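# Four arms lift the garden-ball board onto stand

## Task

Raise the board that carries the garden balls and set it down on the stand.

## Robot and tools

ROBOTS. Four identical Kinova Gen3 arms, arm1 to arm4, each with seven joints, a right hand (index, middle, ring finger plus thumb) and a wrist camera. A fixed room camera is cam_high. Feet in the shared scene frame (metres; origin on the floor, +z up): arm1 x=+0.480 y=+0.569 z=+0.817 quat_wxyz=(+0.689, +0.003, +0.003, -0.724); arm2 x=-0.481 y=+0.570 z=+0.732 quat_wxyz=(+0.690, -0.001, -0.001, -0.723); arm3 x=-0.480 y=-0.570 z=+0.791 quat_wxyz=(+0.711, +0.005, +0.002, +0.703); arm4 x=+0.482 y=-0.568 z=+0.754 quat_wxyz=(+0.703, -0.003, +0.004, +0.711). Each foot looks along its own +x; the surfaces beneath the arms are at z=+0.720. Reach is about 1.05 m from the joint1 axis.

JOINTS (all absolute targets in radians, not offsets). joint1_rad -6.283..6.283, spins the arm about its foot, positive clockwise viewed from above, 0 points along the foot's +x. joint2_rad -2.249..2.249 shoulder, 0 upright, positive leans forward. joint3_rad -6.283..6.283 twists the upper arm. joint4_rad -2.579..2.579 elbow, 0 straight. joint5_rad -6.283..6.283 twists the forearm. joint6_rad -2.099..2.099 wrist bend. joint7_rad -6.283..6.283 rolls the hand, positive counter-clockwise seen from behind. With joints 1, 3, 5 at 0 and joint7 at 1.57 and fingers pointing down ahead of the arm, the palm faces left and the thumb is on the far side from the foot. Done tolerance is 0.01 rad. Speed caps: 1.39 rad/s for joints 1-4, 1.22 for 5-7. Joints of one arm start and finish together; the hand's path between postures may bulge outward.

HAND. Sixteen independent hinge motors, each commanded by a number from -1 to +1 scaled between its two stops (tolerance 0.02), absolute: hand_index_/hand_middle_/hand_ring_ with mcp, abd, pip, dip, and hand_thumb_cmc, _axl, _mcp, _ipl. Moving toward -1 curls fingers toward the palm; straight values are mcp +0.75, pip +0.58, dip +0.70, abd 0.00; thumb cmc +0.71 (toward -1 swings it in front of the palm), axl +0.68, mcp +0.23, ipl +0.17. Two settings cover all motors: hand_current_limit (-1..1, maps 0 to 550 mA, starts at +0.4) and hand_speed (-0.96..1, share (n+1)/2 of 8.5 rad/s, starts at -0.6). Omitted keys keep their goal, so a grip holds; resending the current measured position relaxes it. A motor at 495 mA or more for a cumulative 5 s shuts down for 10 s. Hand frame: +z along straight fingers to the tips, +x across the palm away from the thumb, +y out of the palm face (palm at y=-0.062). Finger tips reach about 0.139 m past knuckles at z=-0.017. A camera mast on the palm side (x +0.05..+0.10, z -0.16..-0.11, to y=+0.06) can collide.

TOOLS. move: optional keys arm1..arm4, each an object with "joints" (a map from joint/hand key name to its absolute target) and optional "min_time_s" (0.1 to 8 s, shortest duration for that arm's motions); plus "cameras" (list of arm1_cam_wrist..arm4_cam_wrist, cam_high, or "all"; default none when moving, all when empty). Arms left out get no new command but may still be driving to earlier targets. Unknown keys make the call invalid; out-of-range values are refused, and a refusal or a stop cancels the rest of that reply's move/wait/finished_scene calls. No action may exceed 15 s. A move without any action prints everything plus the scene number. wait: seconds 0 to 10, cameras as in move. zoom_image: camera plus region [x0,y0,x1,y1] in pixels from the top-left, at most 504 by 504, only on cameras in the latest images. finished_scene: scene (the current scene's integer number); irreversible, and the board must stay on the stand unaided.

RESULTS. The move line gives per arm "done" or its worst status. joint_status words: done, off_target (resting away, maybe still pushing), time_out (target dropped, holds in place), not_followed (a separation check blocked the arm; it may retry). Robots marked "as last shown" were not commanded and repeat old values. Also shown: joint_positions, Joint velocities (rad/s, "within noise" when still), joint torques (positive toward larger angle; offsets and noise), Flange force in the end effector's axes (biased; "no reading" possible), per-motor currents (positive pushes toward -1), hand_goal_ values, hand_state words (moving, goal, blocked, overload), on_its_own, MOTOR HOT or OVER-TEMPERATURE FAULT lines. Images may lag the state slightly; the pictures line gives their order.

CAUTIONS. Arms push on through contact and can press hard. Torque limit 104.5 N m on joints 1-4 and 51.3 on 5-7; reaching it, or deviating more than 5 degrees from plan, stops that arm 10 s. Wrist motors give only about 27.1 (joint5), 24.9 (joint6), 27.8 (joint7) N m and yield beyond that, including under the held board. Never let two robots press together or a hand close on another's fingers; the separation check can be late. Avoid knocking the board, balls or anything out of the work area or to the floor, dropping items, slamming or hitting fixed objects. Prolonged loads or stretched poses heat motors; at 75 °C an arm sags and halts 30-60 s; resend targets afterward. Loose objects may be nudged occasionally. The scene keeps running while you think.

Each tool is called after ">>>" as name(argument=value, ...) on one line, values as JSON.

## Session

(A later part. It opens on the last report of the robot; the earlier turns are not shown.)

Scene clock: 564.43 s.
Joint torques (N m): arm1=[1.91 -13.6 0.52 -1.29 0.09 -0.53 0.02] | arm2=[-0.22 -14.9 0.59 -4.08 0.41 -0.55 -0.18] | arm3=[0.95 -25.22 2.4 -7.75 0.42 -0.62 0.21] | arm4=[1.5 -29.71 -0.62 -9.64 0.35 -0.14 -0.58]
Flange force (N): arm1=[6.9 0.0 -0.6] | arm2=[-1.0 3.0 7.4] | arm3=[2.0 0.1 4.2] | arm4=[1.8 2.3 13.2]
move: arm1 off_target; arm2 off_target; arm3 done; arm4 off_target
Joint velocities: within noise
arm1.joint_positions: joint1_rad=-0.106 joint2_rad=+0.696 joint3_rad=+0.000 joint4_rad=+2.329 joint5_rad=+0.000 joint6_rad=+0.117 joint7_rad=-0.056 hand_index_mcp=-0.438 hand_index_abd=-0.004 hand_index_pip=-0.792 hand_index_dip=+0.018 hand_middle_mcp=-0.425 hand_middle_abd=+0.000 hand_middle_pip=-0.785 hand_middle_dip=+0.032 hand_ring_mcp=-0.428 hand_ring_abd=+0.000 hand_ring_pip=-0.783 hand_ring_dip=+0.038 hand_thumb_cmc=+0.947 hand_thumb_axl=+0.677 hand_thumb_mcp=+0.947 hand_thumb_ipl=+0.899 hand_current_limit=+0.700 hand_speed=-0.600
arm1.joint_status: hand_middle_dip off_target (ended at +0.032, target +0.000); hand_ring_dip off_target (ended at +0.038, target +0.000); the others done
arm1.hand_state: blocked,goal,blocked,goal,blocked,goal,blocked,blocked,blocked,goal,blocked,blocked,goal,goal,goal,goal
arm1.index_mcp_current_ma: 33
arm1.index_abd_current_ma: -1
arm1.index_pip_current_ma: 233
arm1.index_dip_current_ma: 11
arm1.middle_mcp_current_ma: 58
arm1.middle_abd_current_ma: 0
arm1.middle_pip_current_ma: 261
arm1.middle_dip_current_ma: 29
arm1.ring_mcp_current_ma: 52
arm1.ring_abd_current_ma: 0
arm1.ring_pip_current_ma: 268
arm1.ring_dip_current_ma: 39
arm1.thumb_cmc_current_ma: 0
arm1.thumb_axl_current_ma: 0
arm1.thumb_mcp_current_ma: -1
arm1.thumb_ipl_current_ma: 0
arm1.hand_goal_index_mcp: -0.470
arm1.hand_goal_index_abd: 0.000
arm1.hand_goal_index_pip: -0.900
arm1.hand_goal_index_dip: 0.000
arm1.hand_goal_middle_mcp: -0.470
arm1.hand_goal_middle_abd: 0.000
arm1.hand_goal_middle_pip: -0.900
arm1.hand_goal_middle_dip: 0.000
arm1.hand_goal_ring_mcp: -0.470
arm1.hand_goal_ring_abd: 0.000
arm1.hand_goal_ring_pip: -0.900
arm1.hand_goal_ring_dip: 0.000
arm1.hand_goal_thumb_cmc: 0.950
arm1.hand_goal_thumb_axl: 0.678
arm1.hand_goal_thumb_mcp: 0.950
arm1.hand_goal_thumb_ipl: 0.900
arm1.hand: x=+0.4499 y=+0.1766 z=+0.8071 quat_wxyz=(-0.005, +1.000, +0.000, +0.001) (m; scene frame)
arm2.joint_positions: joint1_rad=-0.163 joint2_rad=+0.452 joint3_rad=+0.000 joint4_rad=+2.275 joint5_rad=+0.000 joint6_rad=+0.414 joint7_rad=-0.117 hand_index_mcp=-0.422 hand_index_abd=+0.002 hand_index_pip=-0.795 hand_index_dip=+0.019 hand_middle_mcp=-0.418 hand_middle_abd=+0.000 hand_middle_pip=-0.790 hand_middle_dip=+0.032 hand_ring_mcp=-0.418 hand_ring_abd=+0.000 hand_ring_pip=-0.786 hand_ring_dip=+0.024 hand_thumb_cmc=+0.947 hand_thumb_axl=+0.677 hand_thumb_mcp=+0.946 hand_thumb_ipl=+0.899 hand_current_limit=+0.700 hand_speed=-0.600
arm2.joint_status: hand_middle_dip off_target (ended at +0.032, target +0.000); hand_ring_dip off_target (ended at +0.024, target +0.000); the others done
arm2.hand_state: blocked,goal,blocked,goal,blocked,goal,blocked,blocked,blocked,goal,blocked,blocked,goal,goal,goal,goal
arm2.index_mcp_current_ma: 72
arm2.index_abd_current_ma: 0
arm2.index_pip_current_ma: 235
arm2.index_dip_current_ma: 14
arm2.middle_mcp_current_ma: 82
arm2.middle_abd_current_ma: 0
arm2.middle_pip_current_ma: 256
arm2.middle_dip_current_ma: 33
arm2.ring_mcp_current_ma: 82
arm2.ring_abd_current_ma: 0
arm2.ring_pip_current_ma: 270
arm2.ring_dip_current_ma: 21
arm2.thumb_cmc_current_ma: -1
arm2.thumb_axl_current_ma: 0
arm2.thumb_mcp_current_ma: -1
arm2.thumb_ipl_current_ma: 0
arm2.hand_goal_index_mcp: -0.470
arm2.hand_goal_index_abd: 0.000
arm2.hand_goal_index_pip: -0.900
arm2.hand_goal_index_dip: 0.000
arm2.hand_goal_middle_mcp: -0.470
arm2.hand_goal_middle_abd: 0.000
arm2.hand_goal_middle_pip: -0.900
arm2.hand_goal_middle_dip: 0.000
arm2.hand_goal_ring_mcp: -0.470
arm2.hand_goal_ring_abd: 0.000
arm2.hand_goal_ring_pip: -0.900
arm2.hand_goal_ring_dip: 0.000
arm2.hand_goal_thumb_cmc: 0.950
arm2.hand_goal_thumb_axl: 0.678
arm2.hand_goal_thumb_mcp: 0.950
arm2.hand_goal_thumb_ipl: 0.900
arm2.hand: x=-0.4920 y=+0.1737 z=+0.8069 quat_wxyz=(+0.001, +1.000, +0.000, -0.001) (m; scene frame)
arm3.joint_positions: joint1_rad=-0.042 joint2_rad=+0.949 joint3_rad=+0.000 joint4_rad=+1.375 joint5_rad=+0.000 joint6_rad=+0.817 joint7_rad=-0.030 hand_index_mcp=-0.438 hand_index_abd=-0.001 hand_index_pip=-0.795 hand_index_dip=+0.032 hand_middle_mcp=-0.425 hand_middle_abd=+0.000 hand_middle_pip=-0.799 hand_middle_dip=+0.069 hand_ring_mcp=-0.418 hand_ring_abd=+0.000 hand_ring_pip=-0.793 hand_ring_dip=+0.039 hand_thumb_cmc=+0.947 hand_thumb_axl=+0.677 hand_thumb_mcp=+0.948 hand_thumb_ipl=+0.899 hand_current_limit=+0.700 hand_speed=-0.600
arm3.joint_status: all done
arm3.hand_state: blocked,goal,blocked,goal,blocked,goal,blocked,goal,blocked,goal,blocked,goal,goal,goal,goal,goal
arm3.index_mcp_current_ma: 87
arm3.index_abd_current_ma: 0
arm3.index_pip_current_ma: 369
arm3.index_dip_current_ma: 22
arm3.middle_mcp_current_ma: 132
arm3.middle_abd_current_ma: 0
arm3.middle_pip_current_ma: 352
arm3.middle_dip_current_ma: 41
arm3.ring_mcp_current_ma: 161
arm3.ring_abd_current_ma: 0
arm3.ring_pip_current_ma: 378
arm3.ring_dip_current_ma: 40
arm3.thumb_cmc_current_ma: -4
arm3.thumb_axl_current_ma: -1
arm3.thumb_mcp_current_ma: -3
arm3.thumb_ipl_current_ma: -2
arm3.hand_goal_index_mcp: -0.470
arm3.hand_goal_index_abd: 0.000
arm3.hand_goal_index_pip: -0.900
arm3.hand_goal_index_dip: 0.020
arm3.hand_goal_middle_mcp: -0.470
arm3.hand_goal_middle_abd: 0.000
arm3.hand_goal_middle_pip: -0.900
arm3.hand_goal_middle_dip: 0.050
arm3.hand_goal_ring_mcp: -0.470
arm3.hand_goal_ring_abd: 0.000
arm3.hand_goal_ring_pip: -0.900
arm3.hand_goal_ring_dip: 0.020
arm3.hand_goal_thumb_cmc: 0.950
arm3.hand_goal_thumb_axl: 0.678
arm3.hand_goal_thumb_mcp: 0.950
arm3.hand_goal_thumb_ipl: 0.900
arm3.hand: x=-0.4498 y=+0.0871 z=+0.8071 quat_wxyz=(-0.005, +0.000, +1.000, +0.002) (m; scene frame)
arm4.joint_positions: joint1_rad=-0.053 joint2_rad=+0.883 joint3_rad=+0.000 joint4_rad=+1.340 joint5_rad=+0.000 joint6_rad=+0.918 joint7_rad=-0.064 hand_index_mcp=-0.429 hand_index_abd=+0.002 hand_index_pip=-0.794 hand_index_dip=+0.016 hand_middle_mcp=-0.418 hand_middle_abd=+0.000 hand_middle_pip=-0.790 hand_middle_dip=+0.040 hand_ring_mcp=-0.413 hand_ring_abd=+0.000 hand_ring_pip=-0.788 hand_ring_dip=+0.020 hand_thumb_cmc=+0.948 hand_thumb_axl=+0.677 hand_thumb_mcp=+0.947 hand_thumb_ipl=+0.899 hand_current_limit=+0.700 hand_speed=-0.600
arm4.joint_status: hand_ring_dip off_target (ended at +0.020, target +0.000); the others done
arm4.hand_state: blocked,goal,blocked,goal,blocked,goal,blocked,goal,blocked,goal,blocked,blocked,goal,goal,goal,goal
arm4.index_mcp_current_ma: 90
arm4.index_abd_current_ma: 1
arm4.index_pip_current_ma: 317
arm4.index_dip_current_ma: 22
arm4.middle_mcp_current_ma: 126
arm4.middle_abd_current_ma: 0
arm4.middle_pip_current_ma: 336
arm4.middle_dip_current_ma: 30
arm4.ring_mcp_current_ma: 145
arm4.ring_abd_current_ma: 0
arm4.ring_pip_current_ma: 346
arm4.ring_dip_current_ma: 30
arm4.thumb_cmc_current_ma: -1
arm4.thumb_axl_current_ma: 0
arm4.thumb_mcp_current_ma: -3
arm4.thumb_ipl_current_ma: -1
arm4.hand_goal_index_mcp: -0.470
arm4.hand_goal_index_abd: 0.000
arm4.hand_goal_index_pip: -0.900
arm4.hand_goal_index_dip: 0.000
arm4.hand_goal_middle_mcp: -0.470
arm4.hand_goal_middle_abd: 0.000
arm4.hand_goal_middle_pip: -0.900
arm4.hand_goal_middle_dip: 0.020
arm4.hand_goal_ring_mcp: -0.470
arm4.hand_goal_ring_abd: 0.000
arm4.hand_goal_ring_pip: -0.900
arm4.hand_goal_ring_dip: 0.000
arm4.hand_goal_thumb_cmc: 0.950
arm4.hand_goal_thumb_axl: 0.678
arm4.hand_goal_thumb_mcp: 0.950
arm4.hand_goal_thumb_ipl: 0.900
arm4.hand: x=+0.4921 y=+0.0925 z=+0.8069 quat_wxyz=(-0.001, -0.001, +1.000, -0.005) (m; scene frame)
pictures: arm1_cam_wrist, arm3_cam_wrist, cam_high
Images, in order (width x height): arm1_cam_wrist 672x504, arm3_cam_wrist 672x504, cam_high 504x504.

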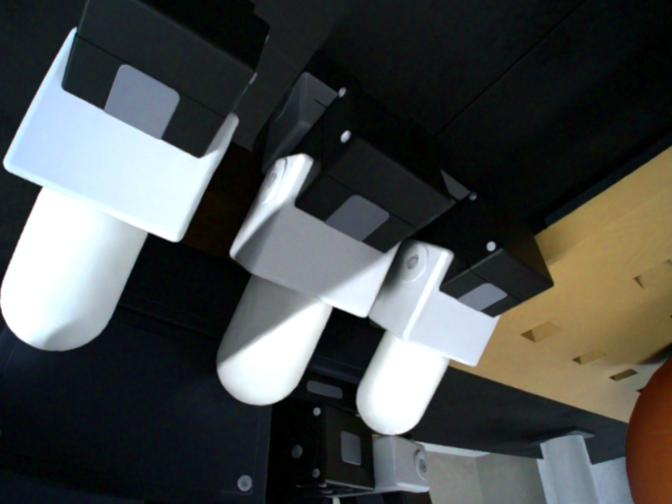

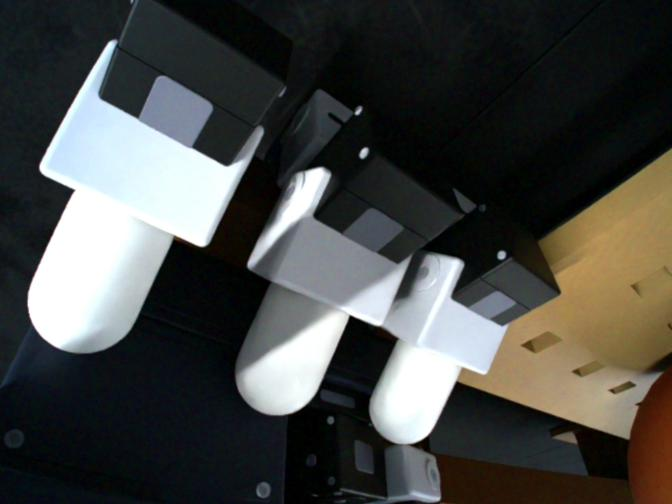

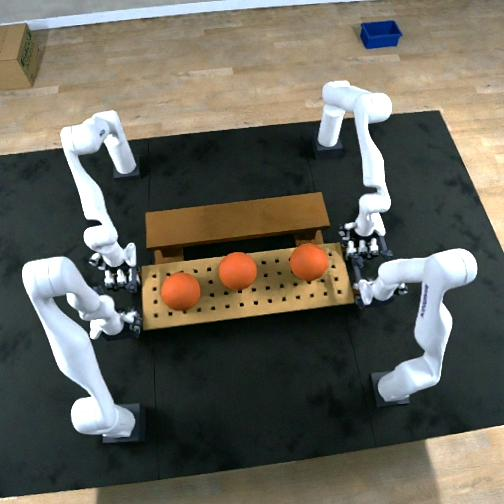

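>>> move(arm1={"joints": {"joint2_rad": 0.6311, "joint4_rad": 2.3258, "joint6_rad": 0.1847}, "min_time_s": 3}, arm2={"joints": {"joint2_rad": 0.3954, "joint4_rad": 2.2563, "joint6_rad": 0.4899}, "min_time_s": 3}, arm3={"joints": {"joint2_rad": 0.916, "joint4_rad": 1.3698, "joint6_rad": 0.8558}, "min_time_s": 3}, arm4={"joints": {"joint2_rad": 0.854, "joint4_rad": 1.3273, "joint6_rad": 0.9603}, "min_time_s": 3}, cameras=["cam_high"])

>>> move(arm1={"joints": {"joint2_rad": 0.5366, "joint4_rad": 2.3116, "joint6_rad": 0.2934}, "min_time_s": 4}, arm2={"joints": {"joint2_rad": 0.3179, "joint4_rad": 2.22, "joint6_rad": 0.6037}, "min_time_s": 4}, arm3={"joints": {"joint2_rad": 0.8701, "joint4_rad": 1.3547, "joint6_rad": 0.9168}, "min_time_s": 4}, arm4={"joints": {"joint2_rad": 0.8138, "joint4_rad": 1.3013, "joint6_rad": 1.0265}, "min_time_s": 4}, cameras=["cam_high"])

>>> zoom_image(camera="cam_high", region=[90, 180, 400, 350])

Scene clock: 574.50 s.
Joint torques (N m): arm1=[2.12 -13.16 0.67 -1.87 0.11 -0.56 0.02] | arm2=[-0.49 -14.67 0.09 -4.89 0.21 -0.52 -0.18] | arm3=[1.11 -24.62 2.51 -7.62 0.38 -0.53 0.08] | arm4=[1 -29.55 -1.09 -10.02 0.3 -0.15 -0.48]
Flange force (N): arm1=[7.8 -0.1 -0.8] | arm2=[-1.9 3.1 8.0] | arm3=[2.1 0.8 3.6] | arm4=[1.0 2.1 13.1]
move: arm1 done; arm2 done; arm3 done; arm4 done
Joint velocities: within noise
arm1.joint_positions: joint1_rad=-0.106 joint2_rad=+0.631 joint3_rad=+0.000 joint4_rad=+2.326 joint5_rad=+0.000 joint6_rad=+0.185 joint7_rad=-0.056 hand_index_mcp=-0.438 hand_index_abd=-0.004 hand_index_pip=-0.792 hand_index_dip=+0.018 hand_middle_mcp=-0.425 hand_middle_abd=+0.000 hand_middle_pip=-0.785 hand_middle_dip=+0.032 hand_ring_mcp=-0.428 hand_ring_abd=+0.000 hand_ring_pip=-0.783 hand_ring_dip=+0.038 hand_thumb_cmc=+0.947 hand_thumb_axl=+0.677 hand_thumb_mcp=+0.947 hand_thumb_ipl=+0.899 hand_current_limit=+0.700 hand_speed=-0.600
arm1.joint_status: all done
arm1.hand_state: blocked,goal,blocked,goal,blocked,goal,blocked,blocked,blocked,goal,blocked,blocked,goal,goal,goal,goal
arm1.index_mcp_current_ma: 33
arm1.index_abd_current_ma: -1
arm1.index_pip_current_ma: 233
arm1.index_dip_current_ma: 11
arm1.middle_mcp_current_ma: 58
arm1.middle_abd_current_ma: 0
arm1.middle_pip_current_ma: 261
arm1.middle_dip_current_ma: 29
arm1.ring_mcp_current_ma: 52
arm1.ring_abd_current_ma: 0
arm1.ring_pip_current_ma: 268
arm1.ring_dip_current_ma: 39
arm1.thumb_cmc_current_ma: 0
arm1.thumb_axl_current_ma: 0
arm1.thumb_mcp_current_ma: -1
arm1.thumb_ipl_current_ma: 0
arm1.hand_goal_index_mcp: -0.470
arm1.hand_goal_index_abd: 0.000
arm1.hand_goal_index_pip: -0.900
arm1.hand_goal_index_dip: 0.000
arm1.hand_goal_middle_mcp: -0.470
arm1.hand_goal_middle_abd: 0.000
arm1.hand_goal_middle_pip: -0.900
arm1.hand_goal_middle_dip: 0.000
arm1.hand_goal_ring_mcp: -0.470
arm1.hand_goal_ring_abd: 0.000
arm1.hand_goal_ring_pip: -0.900
arm1.hand_goal_ring_dip: 0.000
arm1.hand_goal_thumb_cmc: 0.950
arm1.hand_goal_thumb_axl: 0.678
arm1.hand_goal_thumb_mcp: 0.950
arm1.hand_goal_thumb_ipl: 0.900
arm1.hand: x=+0.4498 y=+0.1767 z=+0.8271 quat_wxyz=(-0.004, +1.000, +0.000, +0.001) (m; scene frame)
arm2.joint_positions: joint1_rad=-0.163 joint2_rad=+0.395 joint3_rad=+0.000 joint4_rad=+2.256 joint5_rad=+0.000 joint6_rad=+0.490 joint7_rad=-0.117 hand_index_mcp=-0.422 hand_index_abd=+0.002 hand_index_pip=-0.795 hand_index_dip=+0.019 hand_middle_mcp=-0.418 hand_middle_abd=+0.000 hand_middle_pip=-0.790 hand_middle_dip=+0.032 hand_ring_mcp=-0.418 hand_ring_abd=+0.000 hand_ring_pip=-0.786 hand_ring_dip=+0.024 hand_thumb_cmc=+0.947 hand_thumb_axl=+0.677 hand_thumb_mcp=+0.946 hand_thumb_ipl=+0.899 hand_current_limit=+0.700 hand_speed=-0.600
arm2.joint_status: all done
arm2.hand_state: blocked,goal,blocked,goal,blocked,goal,blocked,blocked,blocked,goal,blocked,blocked,goal,goal,goal,goal
arm2.index_mcp_current_ma: 72
arm2.index_abd_current_ma: 0
arm2.index_pip_current_ma: 235
arm2.index_dip_current_ma: 14
arm2.middle_mcp_current_ma: 82
arm2.middle_abd_current_ma: 0
arm2.middle_pip_current_ma: 256
arm2.middle_dip_current_ma: 33
arm2.ring_mcp_current_ma: 82
arm2.ring_abd_current_ma: 0
arm2.ring_pip_current_ma: 270
arm2.ring_dip_current_ma: 21
arm2.thumb_cmc_current_ma: -1
arm2.thumb_axl_current_ma: 0
arm2.thumb_mcp_current_ma: -1
arm2.thumb_ipl_current_ma: 0
arm2.hand_goal_index_mcp: -0.470
arm2.hand_goal_index_abd: 0.000
arm2.hand_goal_index_pip: -0.900
arm2.hand_goal_index_dip: 0.000
arm2.hand_goal_middle_mcp: -0.470
arm2.hand_goal_middle_abd: 0.000
arm2.hand_goal_middle_pip: -0.900
arm2.hand_goal_middle_dip: 0.000
arm2.hand_goal_ring_mcp: -0.470
arm2.hand_goal_ring_abd: 0.000
arm2.hand_goal_ring_pip: -0.900
arm2.hand_goal_ring_dip: 0.000
arm2.hand_goal_thumb_cmc: 0.950
arm2.hand_goal_thumb_axl: 0.678
arm2.hand_goal_thumb_mcp: 0.950
arm2.hand_goal_thumb_ipl: 0.900
arm2.hand: x=-0.4920 y=+0.1741 z=+0.8271 quat_wxyz=(+0.001, +1.000, +0.000, -0.001) (m; scene frame)
arm3.joint_positions: joint1_rad=-0.042 joint2_rad=+0.916 joint3_rad=+0.000 joint4_rad=+1.370 joint5_rad=+0.000 joint6_rad=+0.856 joint7_rad=-0.030 hand_index_mcp=-0.438 hand_index_abd=-0.001 hand_index_pip=-0.795 hand_index_dip=+0.032 hand_middle_mcp=-0.425 hand_middle_abd=+0.000 hand_middle_pip=-0.799 hand_middle_dip=+0.069 hand_ring_mcp=-0.418 hand_ring_abd=+0.000 hand_ring_pip=-0.793 hand_ring_dip=+0.039 hand_thumb_cmc=+0.947 hand_thumb_axl=+0.677 hand_thumb_mcp=+0.948 hand_thumb_ipl=+0.899 hand_current_limit=+0.700 hand_speed=-0.600
arm3.joint_status: all done
arm3.hand_state: blocked,goal,blocked,goal,blocked,goal,blocked,goal,blocked,goal,blocked,goal,goal,goal,goal,goal
arm3.index_mcp_current_ma: 87
arm3.index_abd_current_ma: -1
arm3.index_pip_current_ma: 369
arm3.index_dip_current_ma: 22
arm3.middle_mcp_current_ma: 132
arm3.middle_abd_current_ma: 0
arm3.middle_pip_current_ma: 352
arm3.middle_dip_current_ma: 41
arm3.ring_mcp_current_ma: 161
arm3.ring_abd_current_ma: 0
arm3.ring_pip_current_ma: 378
arm3.ring_dip_current_ma: 40
arm3.thumb_cmc_current_ma: -4
arm3.thumb_axl_current_ma: -1
arm3.thumb_mcp_current_ma: -3
arm3.thumb_ipl_current_ma: -2
arm3.hand_goal_index_mcp: -0.470
arm3.hand_goal_index_abd: 0.000
arm3.hand_goal_index_pip: -0.900
arm3.hand_goal_index_dip: 0.020
arm3.hand_goal_middle_mcp: -0.470
arm3.hand_goal_middle_abd: 0.000
arm3.hand_goal_middle_pip: -0.900
arm3.hand_goal_middle_dip: 0.050
arm3.hand_goal_ring_mcp: -0.470
arm3.hand_goal_ring_abd: 0.000
arm3.hand_goal_ring_pip: -0.900
arm3.hand_goal_ring_dip: 0.020
arm3.hand_goal_thumb_cmc: 0.950
arm3.hand_goal_thumb_axl: 0.678
arm3.hand_goal_thumb_mcp: 0.950
arm3.hand_goal_thumb_ipl: 0.900
arm3.hand: x=-0.4496 y=+0.0868 z=+0.8271 quat_wxyz=(-0.005, +0.000, +1.000, +0.002) (m; scene frame)
arm4.joint_positions: joint1_rad=-0.053 joint2_rad=+0.854 joint3_rad=+0.000 joint4_rad=+1.327 joint5_rad=+0.000 joint6_rad=+0.960 joint7_rad=-0.064 hand_index_mcp=-0.429 hand_index_abd=+0.002 hand_index_pip=-0.794 hand_index_dip=+0.016 hand_middle_mcp=-0.418 hand_middle_abd=+0.000 hand_middle_pip=-0.790 hand_middle_dip=+0.040 hand_ring_mcp=-0.413 hand_ring_abd=+0.000 hand_ring_pip=-0.788 hand_ring_dip=+0.020 hand_thumb_cmc=+0.948 hand_thumb_axl=+0.677 hand_thumb_mcp=+0.947 hand_thumb_ipl=+0.899 hand_current_limit=+0.700 hand_speed=-0.600
arm4.joint_status: all done
arm4.hand_state: blocked,goal,blocked,goal,blocked,goal,blocked,goal,blocked,goal,blocked,blocked,goal,goal,goal,goal
arm4.index_mcp_current_ma: 90
arm4.index_abd_current_ma: 1
arm4.index_pip_current_ma: 317
arm4.index_dip_current_ma: 22
arm4.middle_mcp_current_ma: 126
arm4.middle_abd_current_ma: 0
arm4.middle_pip_current_ma: 336
arm4.middle_dip_current_ma: 30
arm4.ring_mcp_current_ma: 145
arm4.ring_abd_current_ma: 0
arm4.ring_pip_current_ma: 346
arm4.ring_dip_current_ma: 30
arm4.thumb_cmc_current_ma: -1
arm4.thumb_axl_current_ma: 0
arm4.thumb_mcp_current_ma: -3
arm4.thumb_ipl_current_ma: -1
arm4.hand_goal_index_mcp: -0.470
arm4.hand_goal_index_abd: 0.000
arm4.hand_goal_index_pip: -0.900
arm4.hand_goal_index_dip: 0.000
arm4.hand_goal_middle_mcp: -0.470
arm4.hand_goal_middle_abd: 0.000
arm4.hand_goal_middle_pip: -0.900
arm4.hand_goal_middle_dip: 0.020
arm4.hand_goal_ring_mcp: -0.470
arm4.hand_goal_ring_abd: 0.000
arm4.hand_goal_ring_pip: -0.900
arm4.hand_goal_ring_dip: 0.000
arm4.hand_goal_thumb_cmc: 0.950
arm4.hand_goal_thumb_axl: 0.678
arm4.hand_goal_thumb_mcp: 0.950
arm4.hand_goal_thumb_ipl: 0.900
arm4.hand: x=+0.4921 y=+0.0925 z=+0.8270 quat_wxyz=(-0.001, -0.001, +1.000, -0.005) (m; scene frame)
pictures: cam_high
Images, in order (width x height): cam_high 504x504.

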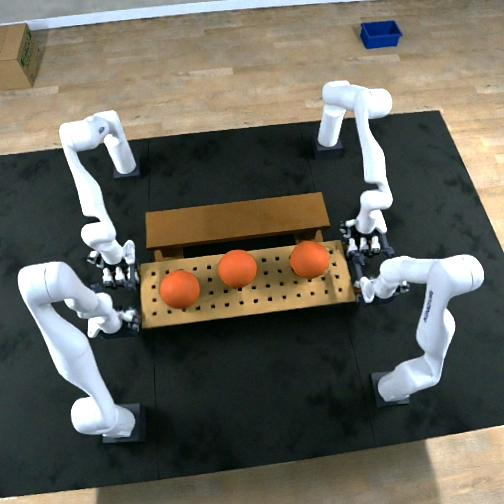

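Scene clock: 578.80 s.
Joint torques (N m): arm1=[2.04 -12.54 0.53 -3.02 0.13 -0.54 0.03] | arm2=[-0.87 -14.18 -0.44 -6.22 0.16 -0.54 -0.07] | arm3=[1.22 -24.35 2.6 -7.83 0.4 -0.41 0.02] | arm4=[0.3 -29.21 -1.74 -10.44 0.07 -0.15 -0.43]
Flange force (N): arm1=[7.7 -1.0 -0.6] | arm2=[-2.8 2.6 8.2] | arm3=[2.2 1.2 3.6] | arm4=[-0.2 2.1 12.8]
move: arm1 done; arm2 done; arm3 done; arm4 done
Joint velocities: within noise
arm1.joint_positions: joint1_rad=-0.106 joint2_rad=+0.537 joint3_rad=+0.000 joint4_rad=+2.312 joint5_rad=+0.000 joint6_rad=+0.293 joint7_rad=-0.056 hand_index_mcp=-0.438 hand_index_abd=-0.004 hand_index_pip=-0.793 hand_index_dip=+0.018 hand_middle_mcp=-0.425 hand_middle_abd=+0.000 hand_middle_pip=-0.785 hand_middle_dip=+0.032 hand_ring_mcp=-0.428 hand_ring_abd=+0.000 hand_ring_pip=-0.783 hand_ring_dip=+0.038 hand_thumb_cmc=+0.947 hand_thumb_axl=+0.677 hand_thumb_mcp=+0.947 hand_thumb_ipl=+0.899 hand_current_limit=+0.700 hand_speed=-0.600
arm1.joint_status: all done
arm1.hand_state: blocked,goal,blocked,goal,blocked,goal,blocked,blocked,blocked,goal,blocked,blocked,goal,goal,goal,goal
arm1.index_mcp_current_ma: 33
arm1.index_abd_current_ma: -1
arm1.index_pip_current_ma: 231
arm1.index_dip_current_ma: 11
arm1.middle_mcp_current_ma: 58
arm1.middle_abd_current_ma: 0
arm1.middle_pip_current_ma: 261
arm1.middle_dip_current_ma: 29
arm1.ring_mcp_current_ma: 52
arm1.ring_abd_current_ma: 0
arm1.ring_pip_current_ma: 268
arm1.ring_dip_current_ma: 39
arm1.thumb_cmc_current_ma: 0
arm1.thumb_axl_current_ma: 0
arm1.thumb_mcp_current_ma: -1
arm1.thumb_ipl_current_ma: 0
arm1.hand_goal_index_mcp: -0.470
arm1.hand_goal_index_abd: 0.000
arm1.hand_goal_index_pip: -0.900
arm1.hand_goal_index_dip: 0.000
arm1.hand_goal_middle_mcp: -0.470
arm1.hand_goal_middle_abd: 0.000
arm1.hand_goal_middle_pip: -0.900
arm1.hand_goal_middle_dip: 0.000
arm1.hand_goal_ring_mcp: -0.470
arm1.hand_goal_ring_abd: 0.000
arm1.hand_goal_ring_pip: -0.900
arm1.hand_goal_ring_dip: 0.000
arm1.hand_goal_thumb_cmc: 0.950
arm1.hand_goal_thumb_axl: 0.678
arm1.hand_goal_thumb_mcp: 0.950
arm1.hand_goal_thumb_ipl: 0.900
arm1.hand: x=+0.4498 y=+0.1764 z=+0.8571 quat_wxyz=(-0.005, +1.000, +0.000, +0.001) (m; scene frame)
arm2.joint_positions: joint1_rad=-0.163 joint2_rad=+0.318 joint3_rad=+0.000 joint4_rad=+2.220 joint5_rad=+0.000 joint6_rad=+0.604 joint7_rad=-0.117 hand_index_mcp=-0.422 hand_index_abd=+0.002 hand_index_pip=-0.795 hand_index_dip=+0.019 hand_middle_mcp=-0.418 hand_middle_abd=+0.000 hand_middle_pip=-0.790 hand_middle_dip=+0.032 hand_ring_mcp=-0.418 hand_ring_abd=+0.000 hand_ring_pip=-0.786 hand_ring_dip=+0.024 hand_thumb_cmc=+0.947 hand_thumb_axl=+0.677 hand_thumb_mcp=+0.946 hand_thumb_ipl=+0.899 hand_current_limit=+0.700 hand_speed=-0.600
arm2.joint_status: all done
arm2.hand_state: blocked,goal,blocked,goal,blocked,goal,blocked,blocked,blocked,goal,blocked,blocked,goal,goal,goal,goal
arm2.index_mcp_current_ma: 72
arm2.index_abd_current_ma: 0
arm2.index_pip_current_ma: 235
arm2.index_dip_current_ma: 14
arm2.middle_mcp_current_ma: 82
arm2.middle_abd_current_ma: 0
arm2.middle_pip_current_ma: 256
arm2.middle_dip_current_ma: 33
arm2.ring_mcp_current_ma: 82
arm2.ring_abd_current_ma: 0
arm2.ring_pip_current_ma: 270
arm2.ring_dip_current_ma: 21
arm2.thumb_cmc_current_ma: -1
arm2.thumb_axl_current_ma: 0
arm2.thumb_mcp_current_ma: -1
arm2.thumb_ipl_current_ma: 0
arm2.hand_goal_index_mcp: -0.470
arm2.hand_goal_index_abd: 0.000
arm2.hand_goal_index_pip: -0.900
arm2.hand_goal_index_dip: 0.000
arm2.hand_goal_middle_mcp: -0.470
arm2.hand_goal_middle_abd: 0.000
arm2.hand_goal_middle_pip: -0.900
arm2.hand_goal_middle_dip: 0.000
arm2.hand_goal_ring_mcp: -0.470
arm2.hand_goal_ring_abd: 0.000
arm2.hand_goal_ring_pip: -0.900
arm2.hand_goal_ring_dip: 0.000
arm2.hand_goal_thumb_cmc: 0.950
arm2.hand_goal_thumb_axl: 0.678
arm2.hand_goal_thumb_mcp: 0.950
arm2.hand_goal_thumb_ipl: 0.900
arm2.hand: x=-0.4920 y=+0.1742 z=+0.8570 quat_wxyz=(+0.001, +1.000, +0.000, -0.001) (m; scene frame)
arm3.joint_positions: joint1_rad=-0.042 joint2_rad=+0.870 joint3_rad=+0.000 joint4_rad=+1.355 joint5_rad=+0.000 joint6_rad=+0.917 joint7_rad=-0.030 hand_index_mcp=-0.438 hand_index_abd=-0.001 hand_index_pip=-0.795 hand_index_dip=+0.032 hand_middle_mcp=-0.425 hand_middle_abd=+0.000 hand_middle_pip=-0.799 hand_middle_dip=+0.070 hand_ring_mcp=-0.418 hand_ring_abd=+0.000 hand_ring_pip=-0.793 hand_ring_dip=+0.039 hand_thumb_cmc=+0.947 hand_thumb_axl=+0.677 hand_thumb_mcp=+0.948 hand_thumb_ipl=+0.899 hand_current_limit=+0.700 hand_speed=-0.600
arm3.joint_status: all done
arm3.hand_state: blocked,goal,blocked,goal,blocked,goal,blocked,goal,blocked,goal,blocked,goal,goal,goal,goal,goal
arm3.index_mcp_current_ma: 87
arm3.index_abd_current_ma: -1
arm3.index_pip_current_ma: 369
arm3.index_dip_current_ma: 22
arm3.middle_mcp_current_ma: 133
arm3.middle_abd_current_ma: 0
arm3.middle_pip_current_ma: 350
arm3.middle_dip_current_ma: 42
arm3.ring_mcp_current_ma: 161
arm3.ring_abd_current_ma: 0
arm3.ring_pip_current_ma: 378
arm3.ring_dip_current_ma: 40
arm3.thumb_cmc_current_ma: -4
arm3.thumb_axl_current_ma: -1
arm3.thumb_mcp_current_ma: -3
arm3.thumb_ipl_current_ma: -2
arm3.hand_goal_index_mcp: -0.470
arm3.hand_goal_index_abd: 0.000
arm3.hand_goal_index_pip: -0.900
arm3.hand_goal_index_dip: 0.020
arm3.hand_goal_middle_mcp: -0.470
arm3.hand_goal_middle_abd: 0.000
arm3.hand_goal_middle_pip: -0.900
arm3.hand_goal_middle_dip: 0.050
arm3.hand_goal_ring_mcp: -0.470
arm3.hand_goal_ring_abd: 0.000
arm3.hand_goal_ring_pip: -0.900
arm3.hand_goal_ring_dip: 0.020
arm3.hand_goal_thumb_cmc: 0.950
arm3.hand_goal_thumb_axl: 0.678
arm3.hand_goal_thumb_mcp: 0.950
arm3.hand_goal_thumb_ipl: 0.900
arm3.hand: x=-0.4494 y=+0.0867 z=+0.8570 quat_wxyz=(-0.005, +0.000, +1.000, +0.002) (m; scene frame)
arm4.joint_positions: joint1_rad=-0.053 joint2_rad=+0.814 joint3_rad=+0.000 joint4_rad=+1.301 joint5_rad=+0.000 joint6_rad=+1.026 joint7_rad=-0.064 hand_index_mcp=-0.429 hand_index_abd=+0.002 hand_index_pip=-0.794 hand_index_dip=+0.016 hand_middle_mcp=-0.418 hand_middle_abd=+0.000 hand_middle_pip=-0.790 hand_middle_dip=+0.040 hand_ring_mcp=-0.413 hand_ring_abd=+0.000 hand_ring_pip=-0.788 hand_ring_dip=+0.020 hand_thumb_cmc=+0.948 hand_thumb_axl=+0.677 hand_thumb_mcp=+0.947 hand_thumb_ipl=+0.899 hand_current_limit=+0.700 hand_speed=-0.600
arm4.joint_status: all done
arm4.hand_state: blocked,goal,blocked,goal,blocked,goal,blocked,goal,blocked,goal,blocked,blocked,goal,goal,goal,goal
arm4.index_mcp_current_ma: 90
arm4.index_abd_current_ma: 1
arm4.index_pip_current_ma: 317
arm4.index_dip_current_ma: 22
arm4.middle_mcp_current_ma: 126
arm4.middle_abd_current_ma: 0
arm4.middle_pip_current_ma: 336
arm4.middle_dip_current_ma: 30
arm4.ring_mcp_current_ma: 145
arm4.ring_abd_current_ma: 0
arm4.ring_pip_current_ma: 346
arm4.ring_dip_current_ma: 30
arm4.thumb_cmc_current_ma: -1
arm4.thumb_axl_current_ma: 0
arm4.thumb_mcp_current_ma: -3
arm4.thumb_ipl_current_ma: -1
arm4.hand_goal_index_mcp: -0.470
arm4.hand_goal_index_abd: 0.000
arm4.hand_goal_index_pip: -0.900
arm4.hand_goal_index_dip: 0.000
arm4.hand_goal_middle_mcp: -0.470
arm4.hand_goal_middle_abd: 0.000
arm4.hand_goal_middle_pip: -0.900
arm4.hand_goal_middle_dip: 0.020
arm4.hand_goal_ring_mcp: -0.470
arm4.hand_goal_ring_abd: 0.000
arm4.hand_goal_ring_pip: -0.900
arm4.hand_goal_ring_dip: 0.000
arm4.hand_goal_thumb_cmc: 0.950
arm4.hand_goal_thumb_axl: 0.678
arm4.hand_goal_thumb_mcp: 0.950
arm4.hand_goal_thumb_ipl: 0.900
arm4.hand: x=+0.4922 y=+0.0928 z=+0.8570 quat_wxyz=(-0.001, -0.001, +1.000, -0.005) (m; scene frame)
pictures: cam_high
Images, in order (width x height): cam_high 504x504.

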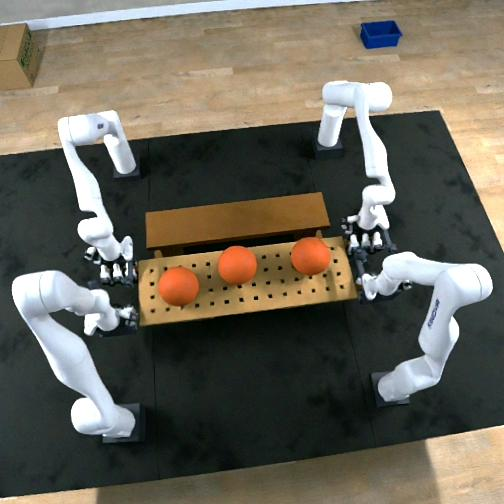

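Scaled by 1.626 from the camera's 504x504 image, which has a finer 720x720 frame.

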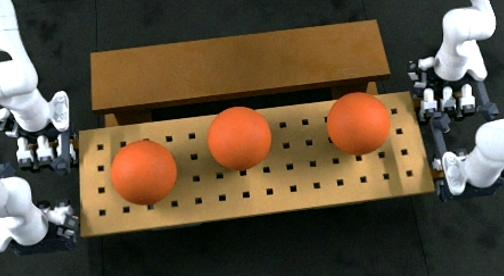

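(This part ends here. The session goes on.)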